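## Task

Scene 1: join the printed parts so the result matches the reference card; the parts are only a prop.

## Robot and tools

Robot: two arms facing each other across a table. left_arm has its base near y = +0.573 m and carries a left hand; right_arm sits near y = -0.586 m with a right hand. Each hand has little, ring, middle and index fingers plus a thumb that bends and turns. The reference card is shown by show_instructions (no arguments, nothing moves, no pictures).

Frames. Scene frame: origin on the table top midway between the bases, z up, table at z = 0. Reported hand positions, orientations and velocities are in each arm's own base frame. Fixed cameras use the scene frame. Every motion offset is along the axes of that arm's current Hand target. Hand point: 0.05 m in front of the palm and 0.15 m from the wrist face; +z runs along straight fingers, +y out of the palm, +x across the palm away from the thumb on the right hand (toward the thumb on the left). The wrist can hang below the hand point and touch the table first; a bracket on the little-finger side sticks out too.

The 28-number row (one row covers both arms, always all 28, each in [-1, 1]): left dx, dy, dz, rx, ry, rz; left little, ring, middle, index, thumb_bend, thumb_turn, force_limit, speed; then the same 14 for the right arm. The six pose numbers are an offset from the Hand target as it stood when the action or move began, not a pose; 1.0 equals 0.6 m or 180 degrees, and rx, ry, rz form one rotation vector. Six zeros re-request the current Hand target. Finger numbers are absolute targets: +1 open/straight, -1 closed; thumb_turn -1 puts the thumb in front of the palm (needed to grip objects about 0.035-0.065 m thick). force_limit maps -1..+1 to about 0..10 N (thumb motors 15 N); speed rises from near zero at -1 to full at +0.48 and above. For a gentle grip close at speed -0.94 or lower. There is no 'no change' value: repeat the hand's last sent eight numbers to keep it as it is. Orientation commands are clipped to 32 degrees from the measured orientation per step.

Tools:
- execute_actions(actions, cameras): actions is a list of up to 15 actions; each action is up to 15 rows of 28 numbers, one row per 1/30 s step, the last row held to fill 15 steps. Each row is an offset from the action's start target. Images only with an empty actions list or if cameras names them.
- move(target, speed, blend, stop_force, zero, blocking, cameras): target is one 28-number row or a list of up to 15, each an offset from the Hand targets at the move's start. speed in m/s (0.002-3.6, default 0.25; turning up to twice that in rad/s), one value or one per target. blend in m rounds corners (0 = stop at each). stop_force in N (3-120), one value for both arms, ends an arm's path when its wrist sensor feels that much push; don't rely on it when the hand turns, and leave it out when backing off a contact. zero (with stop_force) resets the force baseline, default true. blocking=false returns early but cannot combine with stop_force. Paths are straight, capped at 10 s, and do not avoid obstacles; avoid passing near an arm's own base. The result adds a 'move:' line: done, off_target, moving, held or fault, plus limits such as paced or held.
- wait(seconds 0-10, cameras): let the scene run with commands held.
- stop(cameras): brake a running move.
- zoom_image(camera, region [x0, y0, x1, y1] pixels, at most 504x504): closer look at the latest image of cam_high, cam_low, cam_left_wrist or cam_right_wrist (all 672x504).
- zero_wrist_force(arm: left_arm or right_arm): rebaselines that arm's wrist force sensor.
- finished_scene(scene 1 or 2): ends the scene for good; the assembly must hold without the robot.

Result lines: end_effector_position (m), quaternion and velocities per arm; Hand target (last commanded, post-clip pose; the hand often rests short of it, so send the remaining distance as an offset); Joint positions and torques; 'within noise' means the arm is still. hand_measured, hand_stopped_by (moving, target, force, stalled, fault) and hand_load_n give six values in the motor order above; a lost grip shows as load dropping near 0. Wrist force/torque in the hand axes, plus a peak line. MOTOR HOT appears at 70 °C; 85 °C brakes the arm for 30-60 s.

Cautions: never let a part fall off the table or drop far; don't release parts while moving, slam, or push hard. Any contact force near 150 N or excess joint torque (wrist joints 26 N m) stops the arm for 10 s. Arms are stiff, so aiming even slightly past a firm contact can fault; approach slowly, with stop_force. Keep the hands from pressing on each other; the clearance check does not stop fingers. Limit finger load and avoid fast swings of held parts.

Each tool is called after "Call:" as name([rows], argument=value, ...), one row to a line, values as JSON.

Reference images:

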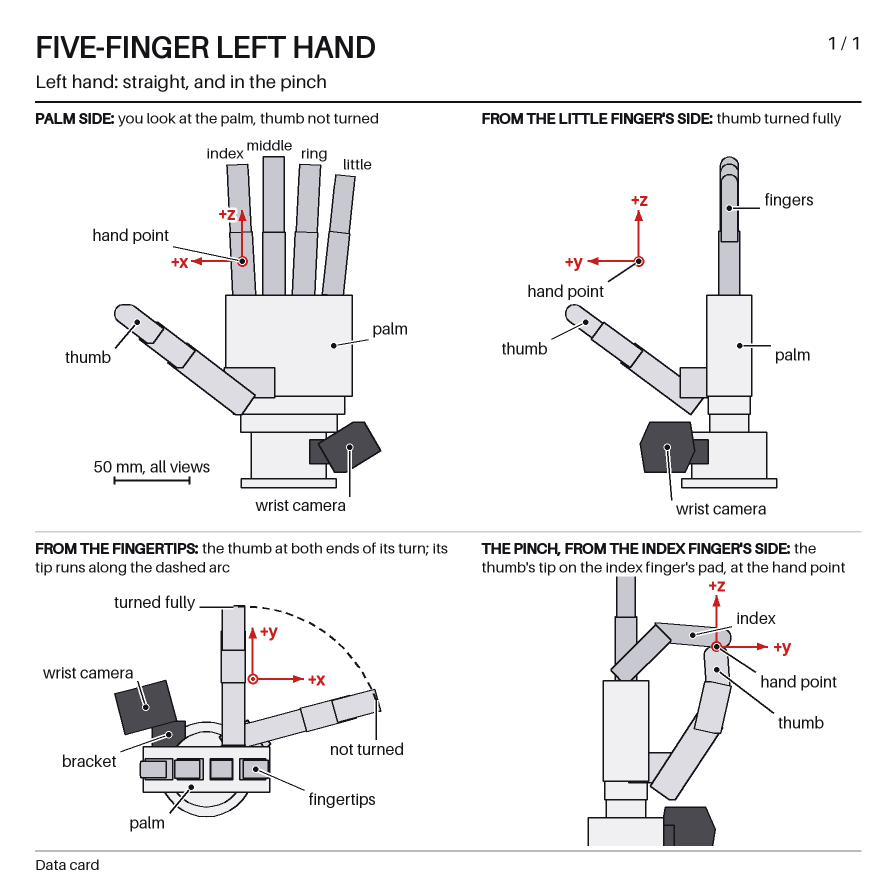

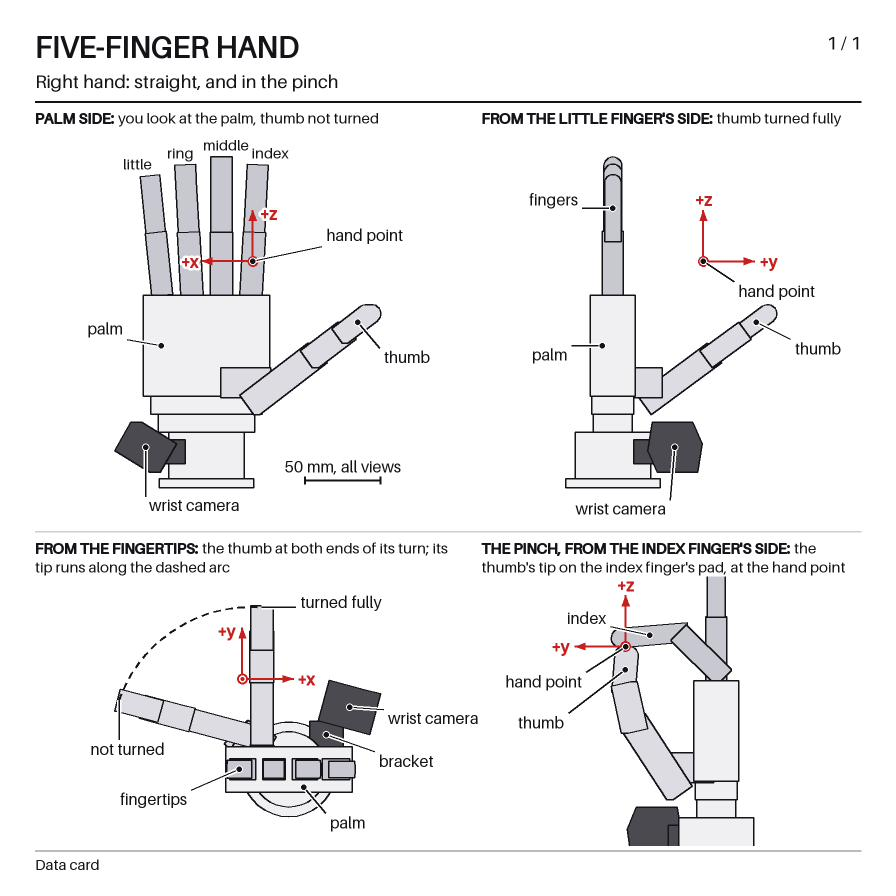

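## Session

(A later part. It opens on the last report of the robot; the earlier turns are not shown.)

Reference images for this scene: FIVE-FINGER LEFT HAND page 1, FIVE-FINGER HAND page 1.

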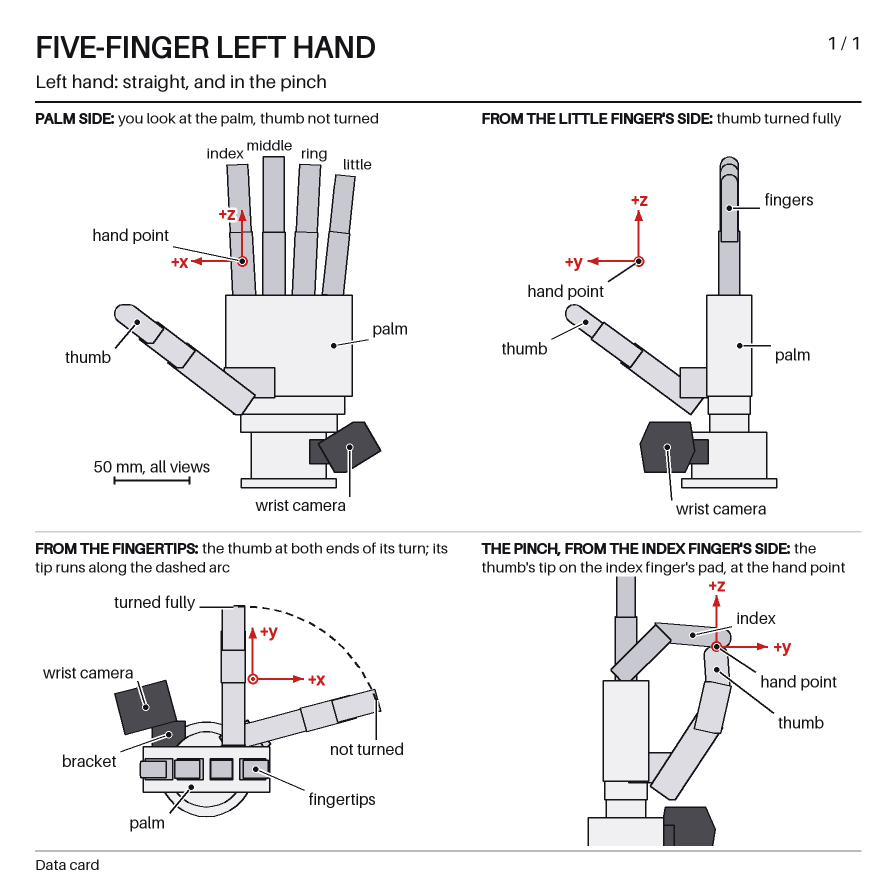

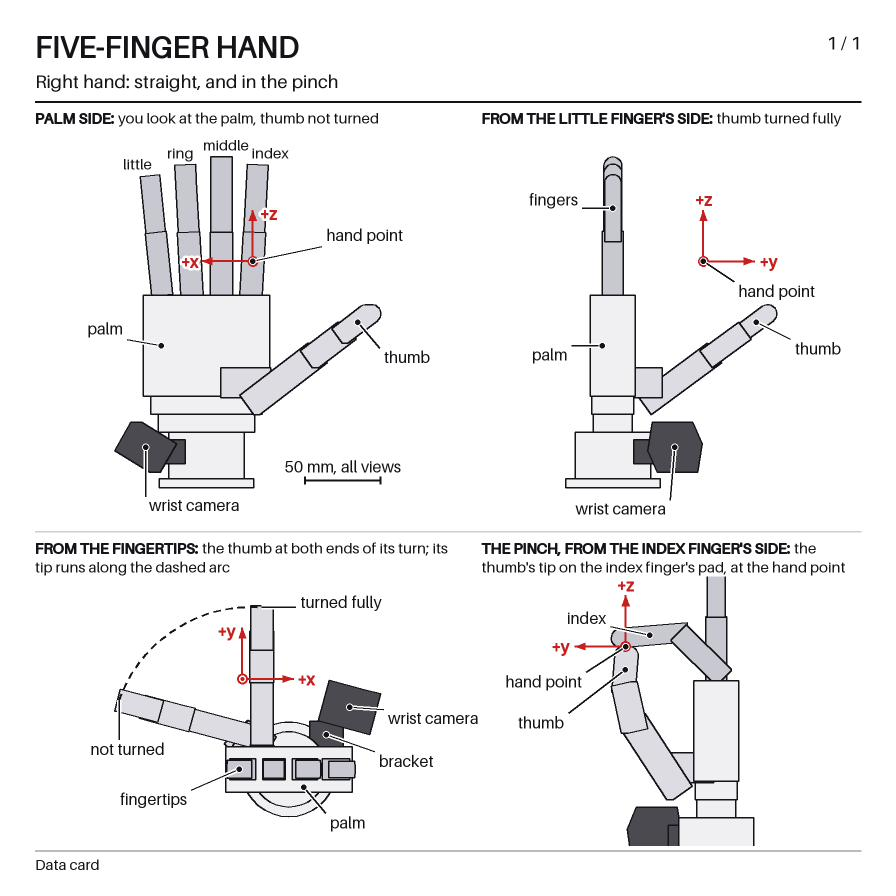

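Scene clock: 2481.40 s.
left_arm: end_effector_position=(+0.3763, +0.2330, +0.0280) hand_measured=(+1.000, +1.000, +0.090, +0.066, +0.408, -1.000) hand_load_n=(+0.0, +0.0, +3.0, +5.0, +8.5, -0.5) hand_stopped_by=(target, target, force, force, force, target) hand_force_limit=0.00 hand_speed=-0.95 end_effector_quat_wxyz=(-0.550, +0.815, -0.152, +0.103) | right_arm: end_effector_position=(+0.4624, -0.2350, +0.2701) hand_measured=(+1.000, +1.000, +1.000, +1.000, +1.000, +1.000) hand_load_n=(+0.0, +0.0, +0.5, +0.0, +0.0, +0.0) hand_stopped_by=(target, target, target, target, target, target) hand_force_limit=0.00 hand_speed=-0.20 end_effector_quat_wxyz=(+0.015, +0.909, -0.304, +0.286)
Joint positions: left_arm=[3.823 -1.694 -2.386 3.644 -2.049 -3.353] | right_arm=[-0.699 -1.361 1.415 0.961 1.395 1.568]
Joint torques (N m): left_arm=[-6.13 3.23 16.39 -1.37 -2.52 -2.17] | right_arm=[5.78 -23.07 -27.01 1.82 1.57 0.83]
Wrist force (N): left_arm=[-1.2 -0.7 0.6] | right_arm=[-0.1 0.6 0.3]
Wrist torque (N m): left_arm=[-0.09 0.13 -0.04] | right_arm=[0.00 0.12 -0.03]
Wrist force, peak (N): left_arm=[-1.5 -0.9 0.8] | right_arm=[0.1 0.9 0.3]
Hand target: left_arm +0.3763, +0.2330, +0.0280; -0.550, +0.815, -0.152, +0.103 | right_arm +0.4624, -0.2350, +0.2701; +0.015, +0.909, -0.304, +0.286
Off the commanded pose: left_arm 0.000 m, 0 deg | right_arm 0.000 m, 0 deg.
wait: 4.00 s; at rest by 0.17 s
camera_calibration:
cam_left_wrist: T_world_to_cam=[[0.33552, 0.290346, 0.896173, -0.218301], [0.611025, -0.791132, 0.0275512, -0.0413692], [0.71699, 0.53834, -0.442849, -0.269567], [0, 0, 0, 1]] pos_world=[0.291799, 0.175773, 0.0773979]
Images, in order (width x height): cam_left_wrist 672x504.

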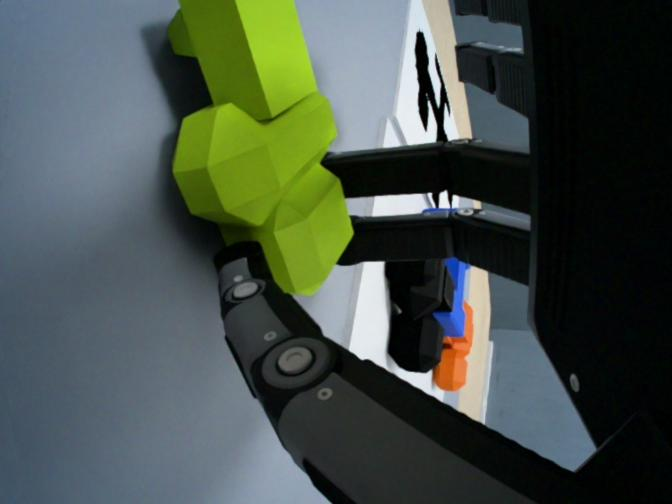

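Call:
zero_wrist_force(arm="left_arm")

Call:
move(target=[0,-0.04636,-0.01873,0,0,0,1,1,-0.05,-0.15,-0.1,-1,0.0,-0.95,0,0,0,0,0,0,1,1,1,1,1,1,0.0,-0.2], speed=0.04, cameras=["cam_left_wrist","cam_low","cam_high"])

Call:
zoom_image(camera="cam_left_wrist", region=[140, 0, 420, 280])

Call:
zoom_image(camera="cam_low", region=[460, 260, 600, 360])

Wrist force sensor zeroed.

Scene clock: 2494.10 s.
left_arm: end_effector_position=(+0.3763, +0.2330, +0.0579) hand_measured=(+1.000, +1.000, +0.090, +0.066, +0.408, -1.000) hand_load_n=(+0.0, +0.0, +3.0, +5.0, +8.5, -0.5) hand_stopped_by=(target, target, force, force, force, target) hand_force_limit=0.00 hand_speed=-0.95 end_effector_quat_wxyz=(-0.550, +0.815, -0.153, +0.103) | right_arm: end_effector_position=(+0.4624, -0.2350, +0.2701) hand_measured=(+1.000, +1.000, +1.000, +1.000, +1.000, +1.000) hand_load_n=(+0.0, +0.0, +0.0, +0.0, +0.0, +0.0) hand_stopped_by=(target, target, target, target, target, target) hand_force_limit=0.00 hand_speed=-0.20 end_effector_quat_wxyz=(+0.015, +0.909, -0.304, +0.286)
Joint positions: left_arm=[3.823 -1.616 -2.355 3.535 -2.049 -3.352] | right_arm=[-0.699 -1.361 1.415 0.961 1.395 1.568]
Joint torques (N m): left_arm=[1.66 29.01 22.2 -1.5 -0.32 -1.76] | right_arm=[5.28 -22.71 -26.7 1.73 1.63 0.79]
Wrist force (N, zeroed by zero_wrist_force on left_arm): left_arm=[-0.4 0.5 0.1] | right_arm=[0.2 0.4 0.3]
Wrist torque (N m, zeroed by zero_wrist_force on left_arm): left_arm=[0.01 0.04 -0.03] | right_arm=[-0.02 0.08 -0.02]
Wrist force, peak (N, zeroed by zero_wrist_force on left_arm): left_arm=[-0.2 1.1 0.8] | right_arm=[0.3 0.6 0.7]
Hand target: left_arm +0.3763, +0.2331, +0.0580; -0.550, +0.815, -0.152, +0.103 | right_arm +0.4624, -0.2350, +0.2701; +0.015, +0.909, -0.304, +0.286
Off the commanded pose: left_arm 0.000 m, 0 deg | right_arm 0.000 m, 0 deg.
move: done
camera_calibration:
cam_left_wrist: T_world_to_cam=[[0.335672, 0.290201, 0.896163, -0.245081], [0.611, -0.791158, 0.0273381, -0.0420973], [0.71694, 0.538379, -0.442883, -0.256243], [0, 0, 0, 1]] pos_world=[0.291699, 0.175773, 0.107298]
Images, in order (width x height): cam_high 672x504, cam_low 672x504, cam_left_wrist 672x504.

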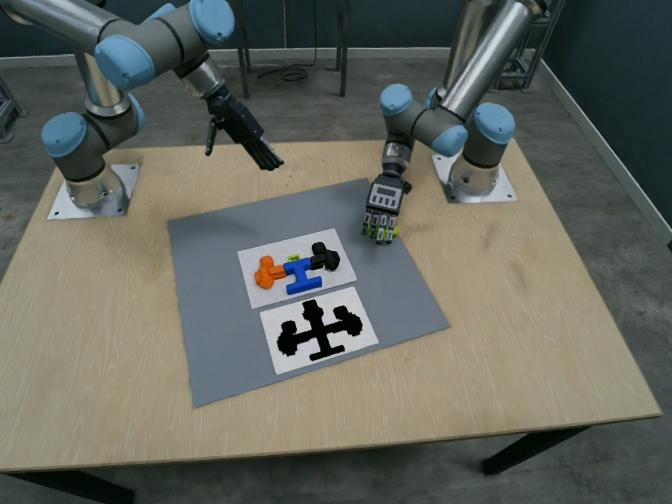

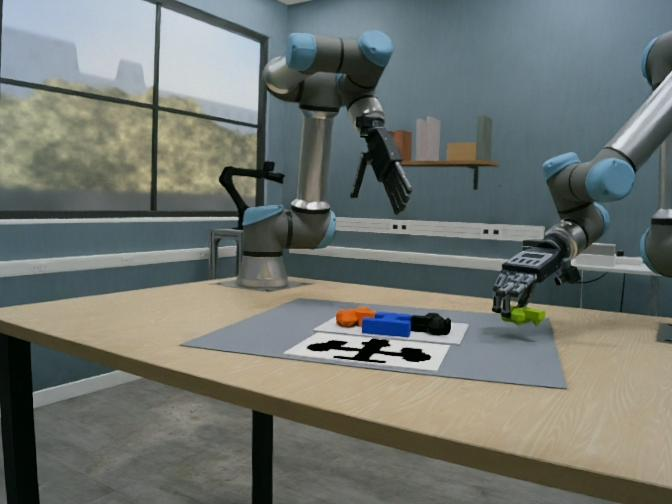

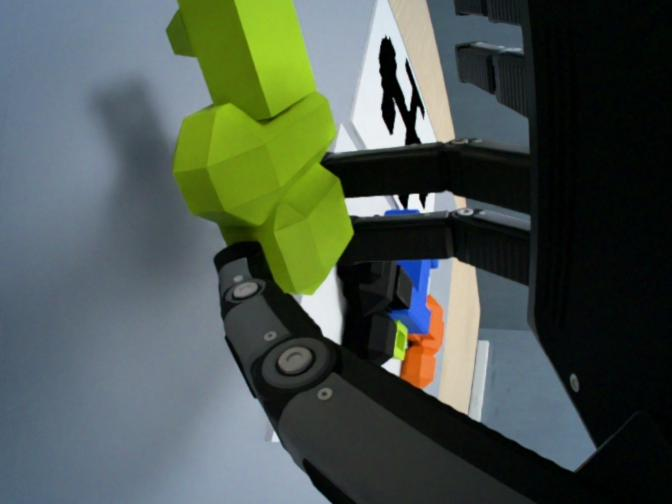

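Scaled by 1.800 from the camera's 672x504 image, which has a finer 960x720 frame.

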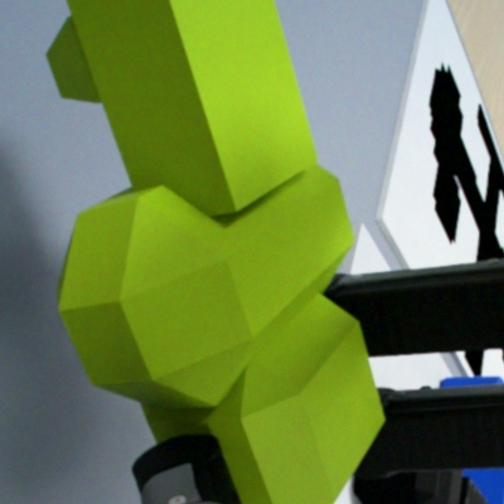

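Scaled by 3.600 from the camera's 672x504 image, which has a finer 960x720 frame.

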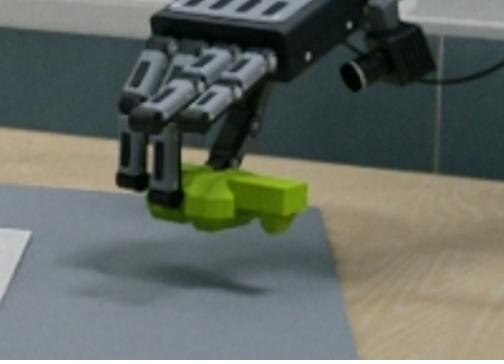

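Call:
execute_actions(actions=[])

Call:
zoom_image(camera="cam_right_wrist", region=[336, 74, 392, 124])

Call:
zoom_image(camera="cam_right_wrist", region=[270, 0, 480, 200])

Scene clock: 2537.83 s.
left_arm: end_effector_position=(+0.3763, +0.2331, +0.0580) hand_measured=(+1.000, +1.000, +0.090, +0.066, +0.408, -1.000) hand_load_n=(+0.0, +0.0, +3.0, +5.0, +8.0, -1.0) hand_stopped_by=(target, target, force, force, force, target) hand_force_limit=0.00 hand_speed=-0.95 end_effector_quat_wxyz=(-0.550, +0.815, -0.152, +0.103) | right_arm: end_effector_position=(+0.4624, -0.2350, +0.2701) hand_measured=(+1.000, +1.000, +1.000, +1.000, +1.000, +1.000) hand_load_n=(+0.0, +0.0, +0.0, +0.0, +0.0, +0.0) hand_stopped_by=(target, target, target, target, target, target) hand_force_limit=0.00 hand_speed=-0.20 end_effector_quat_wxyz=(+0.015, +0.909, -0.304, +0.286)
Joint positions: left_arm=[3.823 -1.616 -2.355 3.535 -2.049 -3.353] | right_arm=[-0.699 -1.361 1.415 0.961 1.395 1.568]
Joint velocities: within noise
Joint torques (N m): left_arm=[6.48 29.29 21.13 -1.58 1.3 -2.48] | right_arm=[4.98 -22.85 -27.47 1.65 1.57 0.65]
Wrist force (N, zeroed by zero_wrist_force on left_arm): left_arm=[0.2 0.3 0.2] | right_arm=[0.1 0.6 0.1]
Wrist torque (N m, zeroed by zero_wrist_force on left_arm): left_arm=[-0.03 -0.04 0.02] | right_arm=[0.01 0.10 -0.02]
Wrist force, peak (N, zeroed by zero_wrist_force on left_arm): left_arm=[0.2 1.0 0.5] | right_arm=[0.1 0.7 0.5]
Hand target: left_arm +0.3763, +0.2331, +0.0580; -0.550, +0.815, -0.152, +0.103 | right_arm +0.4624, -0.2350, +0.2701; +0.015, +0.909, -0.304, +0.286
Off the commanded pose: left_arm 0.000 m, 0 deg | right_arm 0.000 m, 0 deg.
camera_calibration:
cam_left_wrist: T_world_to_cam=[[0.33552, 0.290346, 0.896173, -0.245186], [0.611025, -0.791132, 0.0275512, -0.0421957], [0.71699, 0.53834, -0.442849, -0.256282], [0, 0, 0, 1]] pos_world=[0.291799, 0.175773, 0.107398]
cam_right_wrist: T_world_to_cam=[[-0.359056, -0.933316, 0.000775243, -0.0540292], [-0.933315, 0.359054, -0.00167221, 0.509128], [0.00128234, -0.00132396, -0.999998, 0.388711], [0, 0, 0, 1]] pos_world=[0.455279, -0.232716, 0.389604]

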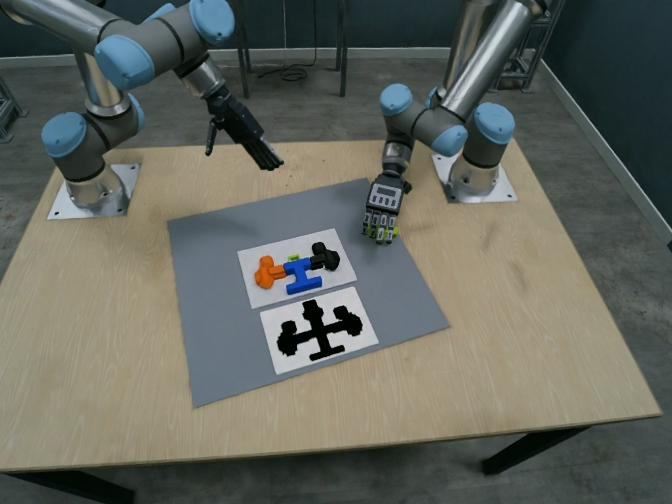

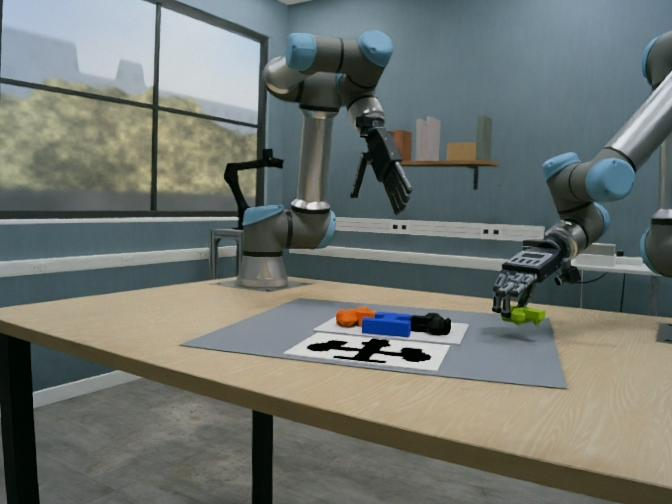

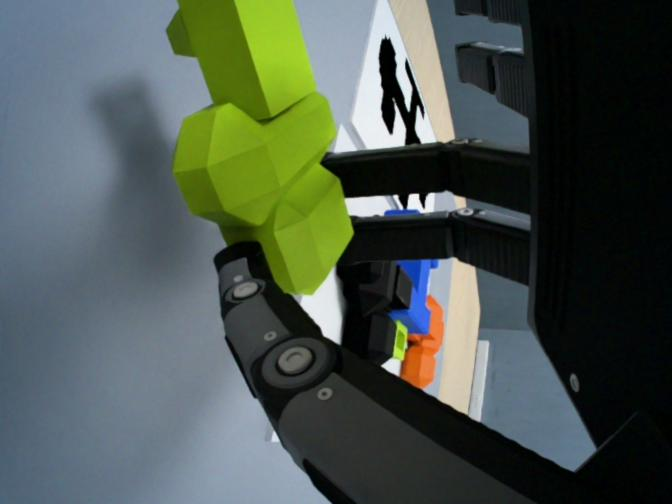

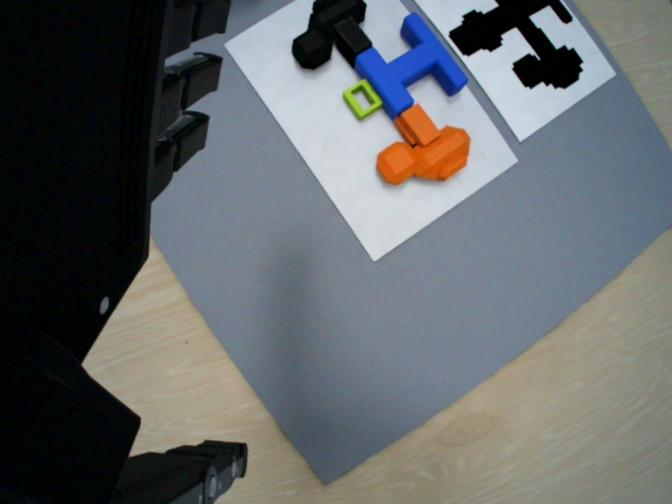

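Scaled by 9.000 from the camera's 672x504 image, which has a finer 960x720 frame.

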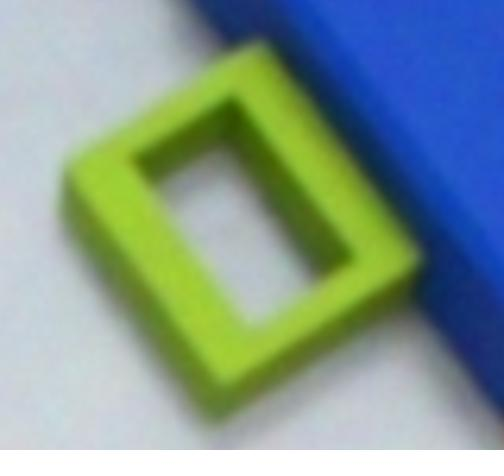

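Scaled by 2.400 from the camera's 672x504 image, which has a finer 960x720 frame.

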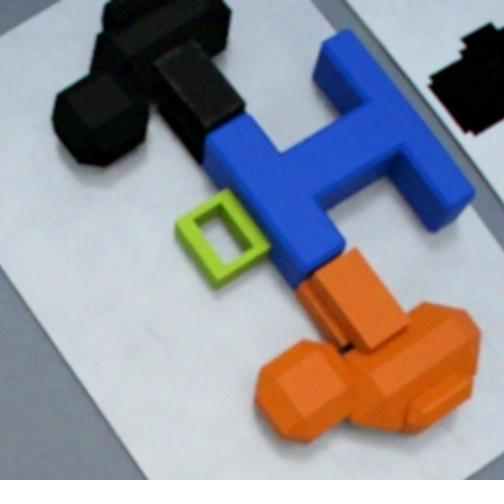

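Call:
move(target=[0,0,0,0,0,0,1,1,-0.05,-0.15,-0.1,-1,0.0,-0.95,-0.0354,0.4096,0.1295,0.2100,0.0550,0.3340,1,1,1,1,1,1,0.0,-0.2], speed=0.15, cameras=["cam_right_wrist","cam_high"])

Scene clock: 2787.97 s.
left_arm: end_effector_position=(+0.3763, +0.2331, +0.0580) hand_measured=(+1.000, +1.000, +0.090, +0.066, +0.408, -1.000) hand_load_n=(+0.0, +0.0, +3.0, +5.0, +8.5, -1.5) hand_stopped_by=(target, target, force, force, force, target) hand_force_limit=0.00 hand_speed=-0.95 end_effector_quat_wxyz=(-0.550, +0.815, -0.152, +0.103) | right_arm: end_effector_position=(+0.3504, -0.4391, +0.1578) hand_measured=(+1.000, +1.000, +1.000, +1.000, +1.000, +1.000) hand_load_n=(+0.0, +0.0, +0.0, +0.0, +0.0, +0.0) hand_stopped_by=(target, target, target, target, target, target) hand_force_limit=0.00 hand_speed=-0.20 end_effector_quat_wxyz=(-0.384, +0.569, -0.603, +0.406)
Joint positions: left_arm=[3.823 -1.615 -2.355 3.535 -2.049 -3.353] | right_arm=[-1.557 -1.023 1.561 0.859 0.39 1.76]
Joint torques (N m): left_arm=[6.4 29.35 21.69 -1.53 1.42 -2.51] | right_arm=[-7.78 -30.53 -25.43 0.1 -3 1.86]
Wrist force (N, zeroed by zero_wrist_force on left_arm): left_arm=[-0.2 0.7 0.1] | right_arm=[0.1 2.0 -1.1]
Wrist torque (N m, zeroed by zero_wrist_force on left_arm): left_arm=[0.03 0.02 -0.02] | right_arm=[0.14 0.23 -0.03]
Wrist force, peak (N, zeroed by zero_wrist_force on left_arm): left_arm=[-0.4 0.7 0.8] | right_arm=[0.2 2.2 -1.3]
Hand target: left_arm +0.3763, +0.2331, +0.0580; -0.550, +0.815, -0.152, +0.103 | right_arm +0.3504, -0.4392, +0.1577; -0.384, +0.568, -0.603, +0.406
Off the commanded pose: left_arm 0.000 m, 0 deg | right_arm 0.000 m, 0 deg.
move: done
camera_calibration:
cam_right_wrist: T_world_to_cam=[[-0.372249, -0.252373, -0.893162, 0.160039], [-0.546708, 0.837278, -0.00872716, 0.553258], [0.750027, 0.48505, -0.44965, 0.140553], [0, 0, 0, 1]] pos_world=[0.256627, -0.491017, 0.210968]
Images, in order (width x height): cam_high 672x504, cam_right_wrist 672x504.

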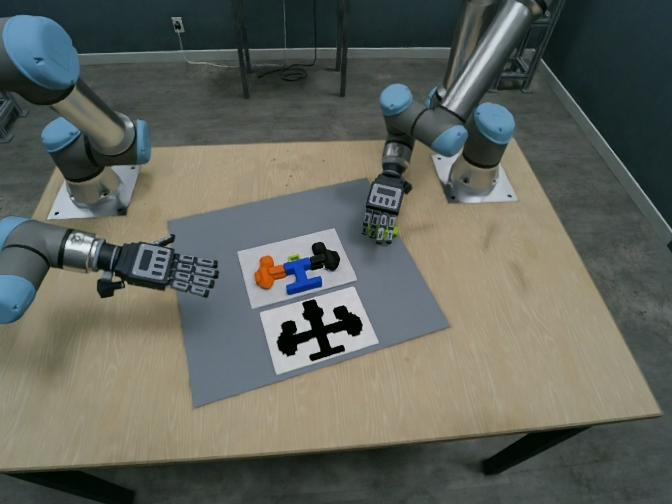

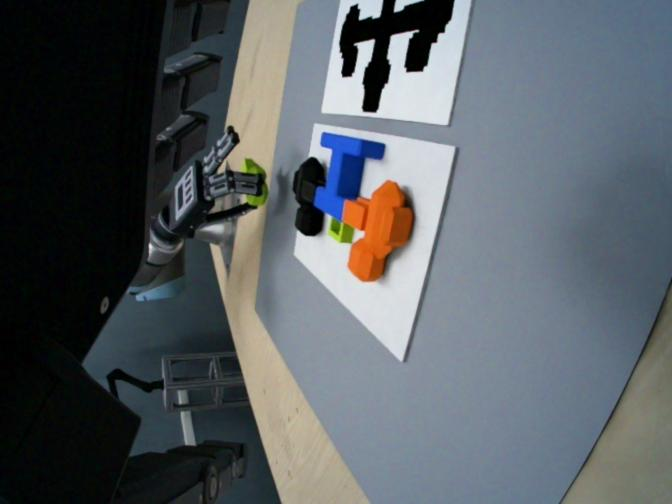

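Call:
zoom_image(camera="cam_right_wrist", region=[270, 120, 430, 300])

Call:
zoom_image(camera="cam_right_wrist", region=[315, 195, 375, 255])

Scaled by 2.800 from the camera's 672x504 image, which has a finer 960x720 frame.

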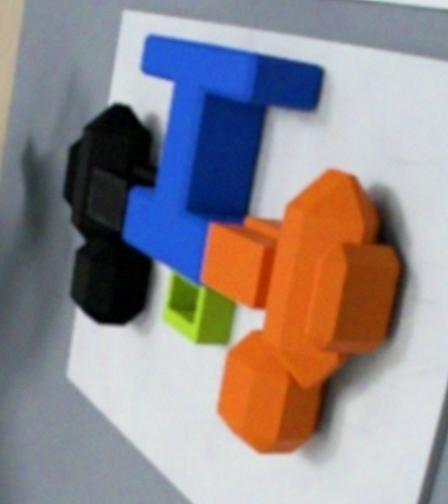

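Scaled by 8.400 from the camera's 672x504 image, which has a finer 960x720 frame.

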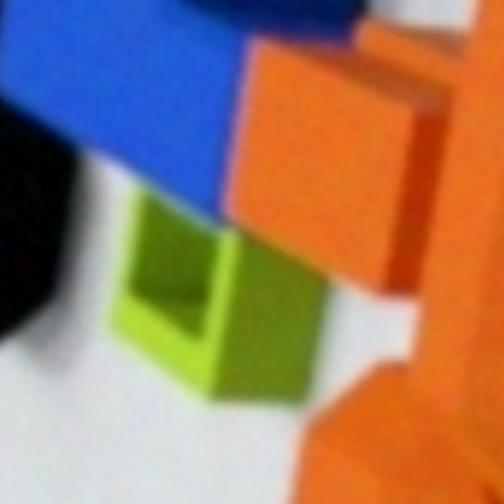

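Call:
move([
  [0,-0.06954,-0.02810,0,0,0,1,1,-0.05,-0.15,-0.1,-1,0.0,-0.95,0,0,0,0,0,0,1,1,1,1,1,1,0.0,-0.2],
  [0.31630,-0.11867,0.09355,0,0.29104,0.11758,1,1,-0.05,-0.15,-0.1,-1,0.0,-0.95,0,0,0,0,0,0,1,1,1,1,1,1,0.0,-0.2],
], speed=0.12, blend=0.02, cameras=["all"])

Scene clock: 2810.87 s.
left_arm: end_effector_position=(+0.5816, +0.2378, +0.1030) hand_measured=(+1.000, +1.000, +0.090, +0.066, +0.408, -1.000) hand_load_n=(+0.0, +0.0, +3.0, +5.0, +8.5, -1.0) hand_stopped_by=(target, target, force, force, force, target) hand_force_limit=0.00 hand_speed=-0.95 end_effector_quat_wxyz=(-0.436, +0.646, -0.520, +0.351) | right_arm: end_effector_position=(+0.3504, -0.4392, +0.1577) hand_measured=(+1.000, +1.000, +1.000, +1.000, +1.000, +1.000) hand_load_n=(+0.0, +0.0, +0.0, +0.0, +0.0, +0.0) hand_stopped_by=(target, target, target, target, target, target) hand_force_limit=0.00 hand_speed=-0.20 end_effector_quat_wxyz=(-0.384, +0.568, -0.603, +0.406)
Joint positions: left_arm=[3.997 -1.893 -1.857 3.283 -0.983 -2.869] | right_arm=[-1.558 -1.023 1.561 0.859 0.389 1.76]
Joint torques (N m): left_arm=[-6.12 18.12 24.55 -1.76 2.56 2.8] | right_arm=[-6.04 -31.46 -25.45 0.08 -3 1.74]
Wrist force (N, zeroed by zero_wrist_force on left_arm): left_arm=[0.0 0.5 0.1] | right_arm=[0.5 1.8 -1.3]
Wrist torque (N m, zeroed by zero_wrist_force on left_arm): left_arm=[0.02 0.00 -0.21] | right_arm=[0.13 0.18 0.00]
Wrist force, peak (N, zeroed by zero_wrist_force on left_arm): left_arm=[0.0 1.4 0.3] | right_arm=[0.3 2.1 -1.3]
Hand target: left_arm +0.5817, +0.2378, +0.1030; -0.435, +0.646, -0.520, +0.351 | right_arm +0.3504, -0.4392, +0.1577; -0.384, +0.568, -0.603, +0.406
Off the commanded pose: left_arm 0.000 m, 0 deg | right_arm 0.000 m, 0 deg.
move: done
camera_calibration:
cam_left_wrist: T_world_to_cam=[[0.427185, -0.119305, 0.896258, -0.311687], [-0.322003, -0.946339, 0.0275054, 0.414519], [0.844883, -0.300348, -0.442679, -0.261032], [0, 0, 0, 1]] pos_world=[0.487166, 0.27669, 0.152398]
cam_right_wrist: T_world_to_cam=[[-0.371903, -0.251786, -0.893472, 0.160061], [-0.546426, 0.837464, -0.00855521, 0.553268], [0.750404, 0.485035, -0.449037, 0.140352], [0, 0, 0, 1]] pos_world=[0.256526, -0.491116, 0.210767]

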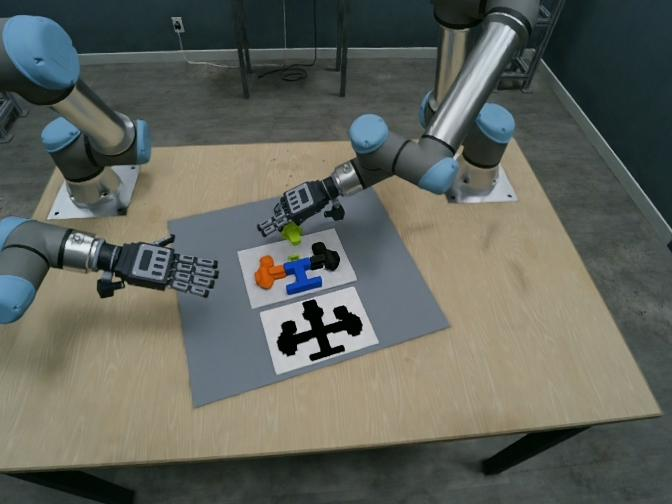

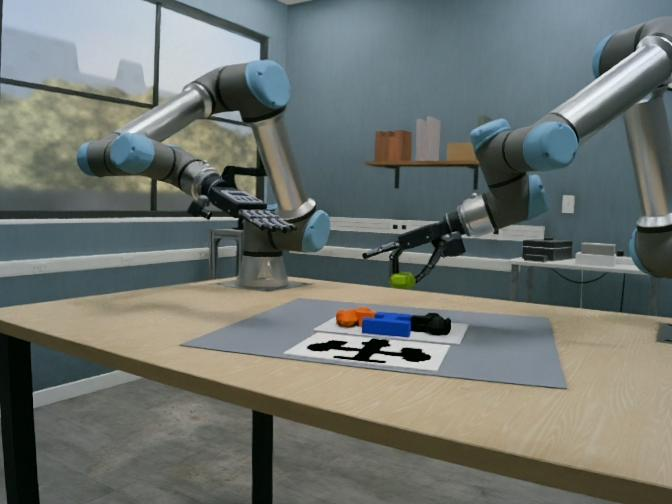

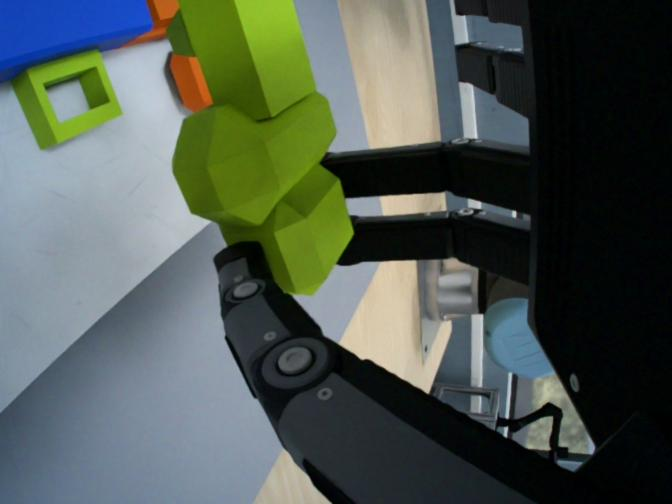

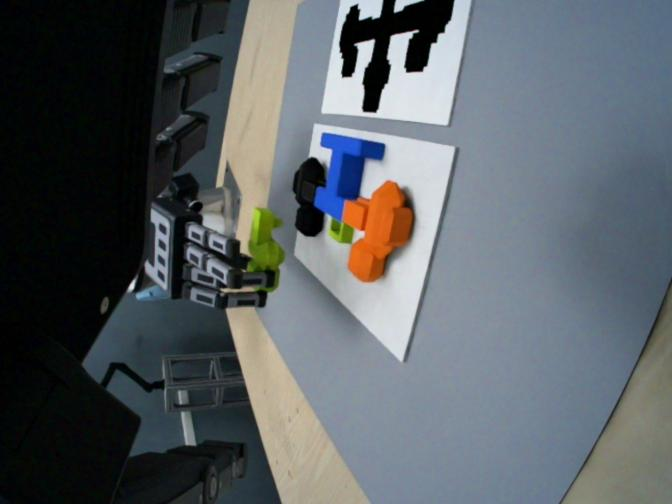

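Call:
zoom_image(camera="cam_right_wrist", region=[230, 180, 400, 320])

Call:
zoom_image(camera="cam_high", region=[230, 190, 370, 310])

Call:
zoom_image(camera="cam_left_wrist", region=[0, 0, 340, 300])

Call:
zoom_image(camera="cam_low", region=[320, 230, 480, 350])

Scaled by 2.965 from the camera's 672x504 image, which has a finer 960x720 frame.

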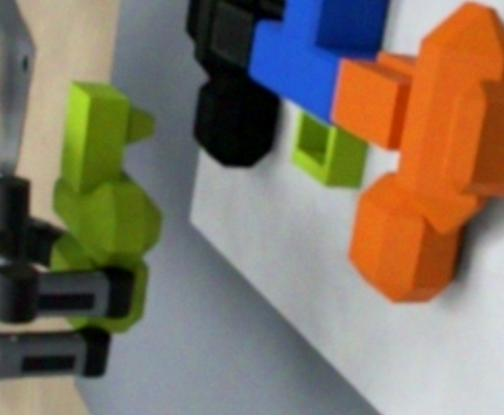

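Scaled by 3.600 from the camera's 672x504 image, which has a finer 960x720 frame.

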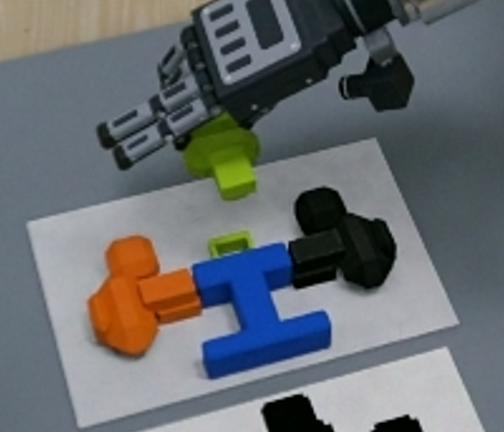

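Scaled by 1.482 from the camera's 672x504 image, which has a finer 960x720 frame.

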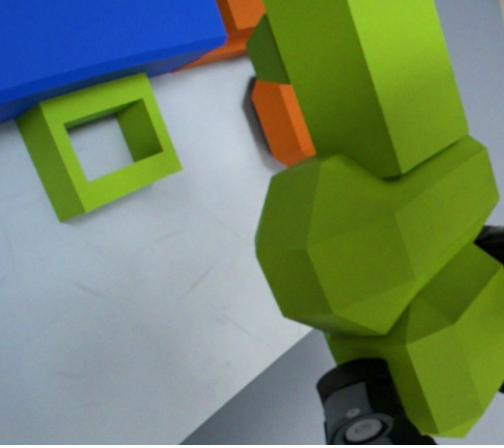

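Scaled by 3.150 from the camera's 672x504 image, which has a finer 960x720 frame.

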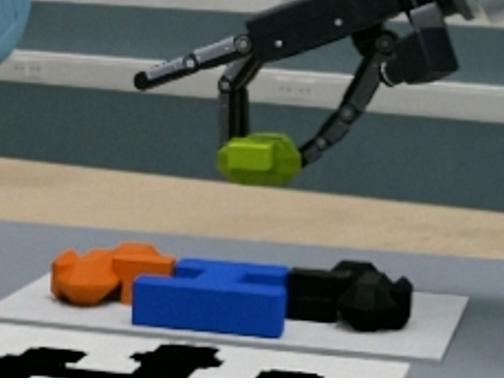

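Call:
zoom_image(camera="cam_right_wrist", region=[240, 195, 300, 255])

Call:
zoom_image(camera="cam_high", region=[270, 210, 320, 270])

Scaled by 8.400 from the camera's 672x504 image, which has a finer 960x720 frame.

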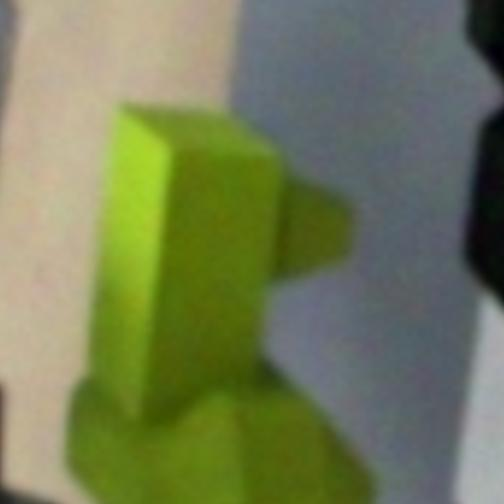

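Scaled by 8.400 from the camera's 672x504 image, which has a finer 960x720 frame.

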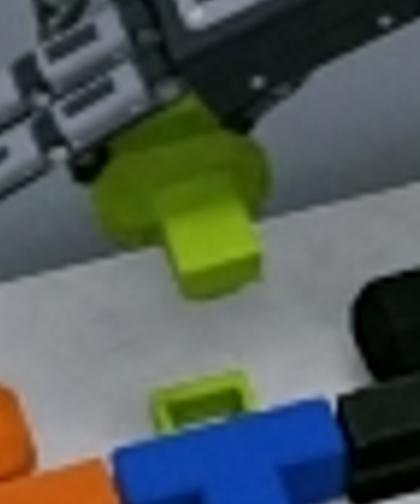

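Call:
zoom_image(camera="cam_high", region=[280, 230, 316, 266])

Call:
zoom_image(camera="cam_high", region=[274, 206, 316, 248])

Scaled by 14.000 from the camera's 672x504 image, which has a finer 960x720 frame.

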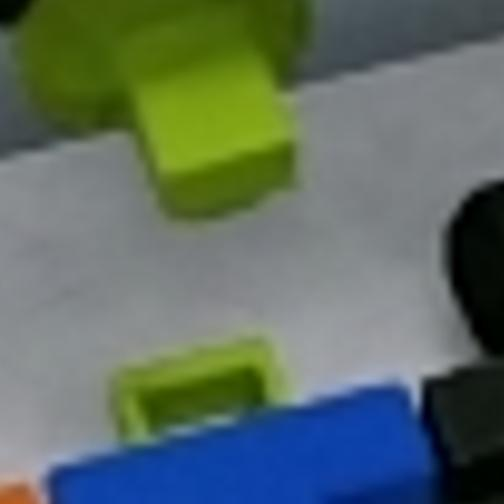

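Scaled by 12.000 from the camera's 672x504 image, which has a finer 960x720 frame.

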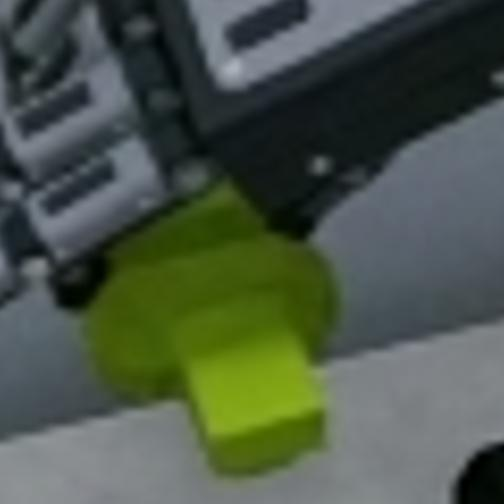

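Call:
move(target=[0.00107,0.0647,0.03143,0,0,0,1,1,-0.05,-0.15,-0.1,-1,0.0,-0.95,0,0,0,0,0,0,1,1,1,1,1,1,0.0,-0.2], speed=0.05, cameras=["all"])

Call:
zoom_image(camera="cam_right_wrist", region=[265, 185, 375, 285])

Call:
zoom_image(camera="cam_high", region=[280, 224, 322, 266])

Call:
zoom_image(camera="cam_left_wrist", region=[0, 0, 340, 300])

Scene clock: 2903.30 s.
left_arm: end_effector_position=(+0.5847, +0.2378, +0.0601) hand_measured=(+1.000, +1.000, +0.090, +0.066, +0.408, -1.000) hand_load_n=(+0.0, +0.0, +3.0, +5.0, +8.5, -1.0) hand_stopped_by=(target, target, force, force, force, target) hand_force_limit=0.00 hand_speed=-0.95 end_effector_quat_wxyz=(-0.435, +0.646, -0.520, +0.351) | right_arm: end_effector_position=(+0.3504, -0.4392, +0.1577) hand_measured=(+1.000, +1.000, +1.000, +1.000, +1.000, +1.000) hand_load_n=(+0.0, +0.0, +0.0, +0.0, +0.0, -0.5) hand_stopped_by=(target, target, target, target, target, target) hand_force_limit=0.00 hand_speed=-0.20 end_effector_quat_wxyz=(-0.384, +0.568, -0.603, +0.406)
Joint positions: left_arm=[3.992 -1.963 -1.892 3.389 -0.988 -2.872] | right_arm=[-1.558 -1.023 1.561 0.859 0.389 1.76]
Joint torques (N m): left_arm=[-6.23 16.8 7.32 1.84 -2.14 -2.69] | right_arm=[-4.53 -31.82 -25.42 0.18 -3.05 1.74]
Wrist force (N, zeroed by zero_wrist_force on left_arm): left_arm=[-0.3 0.5 0.2] | right_arm=[0.3 1.9 -1.2]
Wrist torque (N m, zeroed by zero_wrist_force on left_arm): left_arm=[0.01 0.05 -0.04] | right_arm=[0.15 0.21 -0.01]
Wrist force, peak (N, zeroed by zero_wrist_force on left_arm): left_arm=[0.1 1.0 -0.1] | right_arm=[0.3 2.1 -1.3]
Hand target: left_arm +0.5847, +0.2378, +0.0599; -0.435, +0.646, -0.520, +0.351 | right_arm +0.3504, -0.4392, +0.1577; -0.384, +0.568, -0.603, +0.406
Off the commanded pose: left_arm 0.000 m, 0 deg | right_arm 0.000 m, 0 deg.
move: done
camera_calibration:
cam_left_wrist: T_world_to_cam=[[0.427124, -0.119477, 0.896265, -0.274485], [-0.322428, -0.946194, 0.0275235, 0.416864], [0.844752, -0.300736, -0.442665, -0.282471], [0, 0, 0, 1]] pos_world=[0.490266, 0.27669, 0.109498]
cam_right_wrist: T_world_to_cam=[[-0.371903, -0.251786, -0.893472, 0.160061], [-0.546426, 0.837464, -0.00855521, 0.553268], [0.750404, 0.485035, -0.449037, 0.140352], [0, 0, 0, 1]] pos_world=[0.256526, -0.491116, 0.210767]

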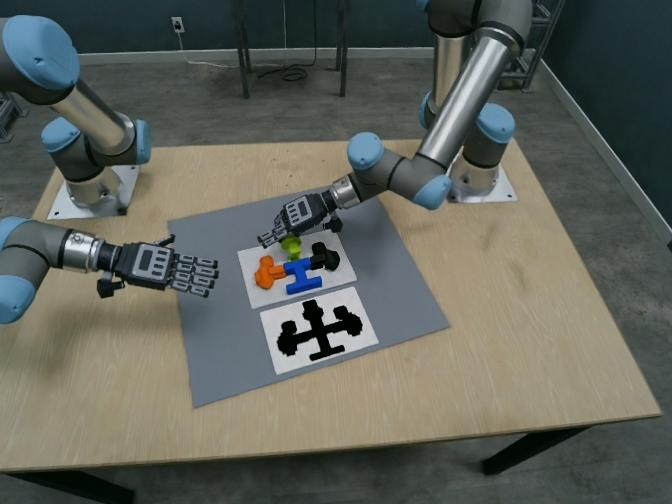

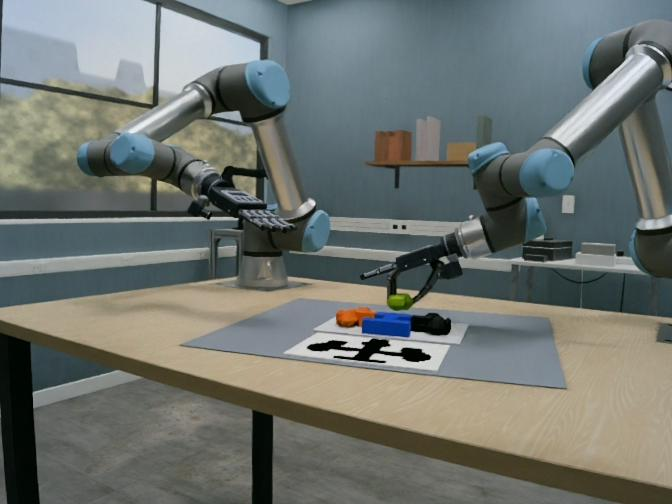

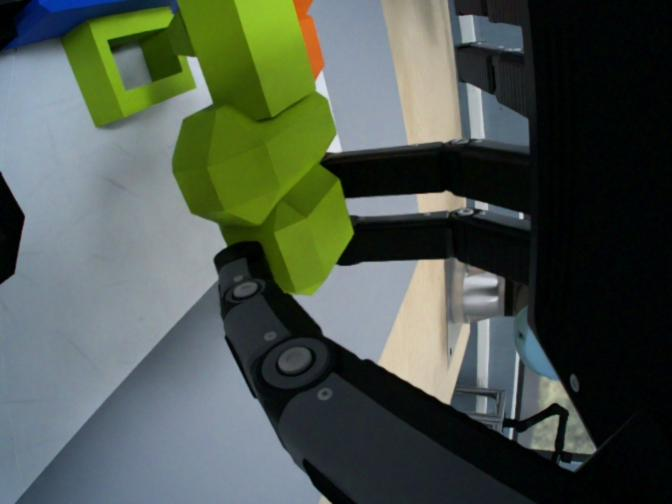

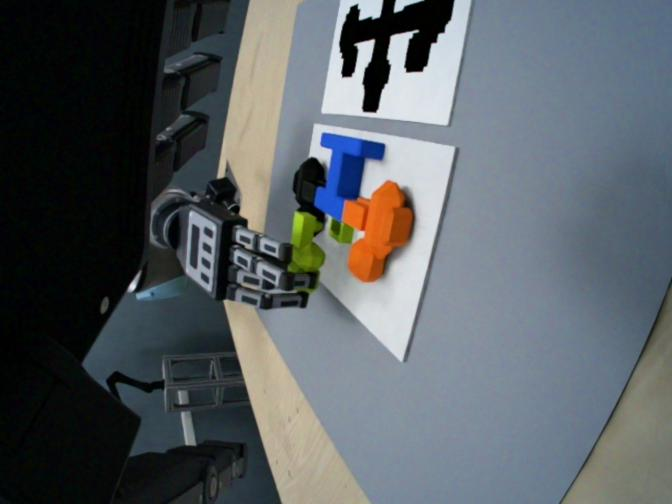

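Scaled by 4.582 from the camera's 672x504 image, which has a finer 960x720 frame.

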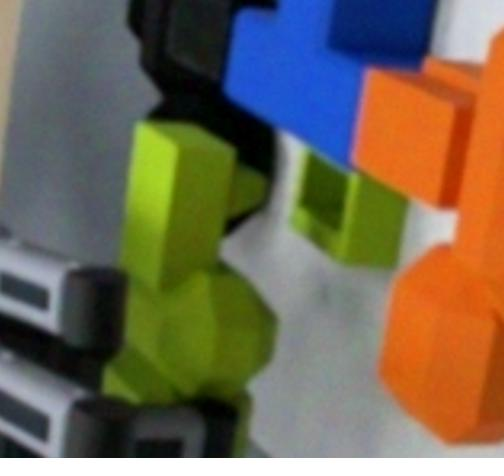

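Scaled by 12.000 from the camera's 672x504 image, which has a finer 960x720 frame.

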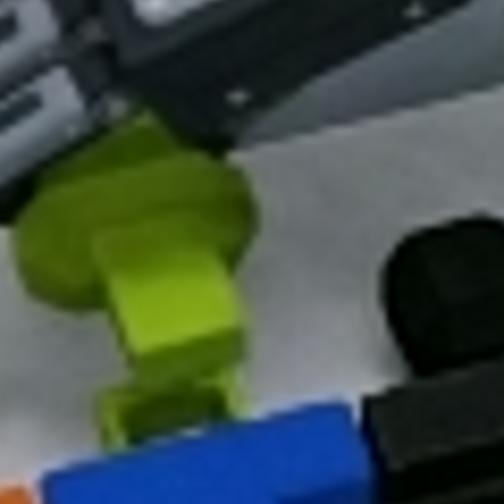

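Scaled by 1.482 from the camera's 672x504 image, which has a finer 960x720 frame.

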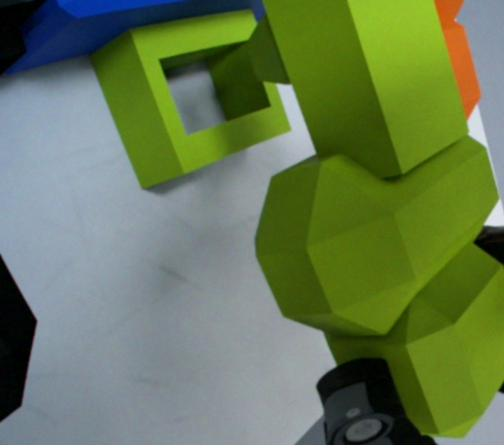

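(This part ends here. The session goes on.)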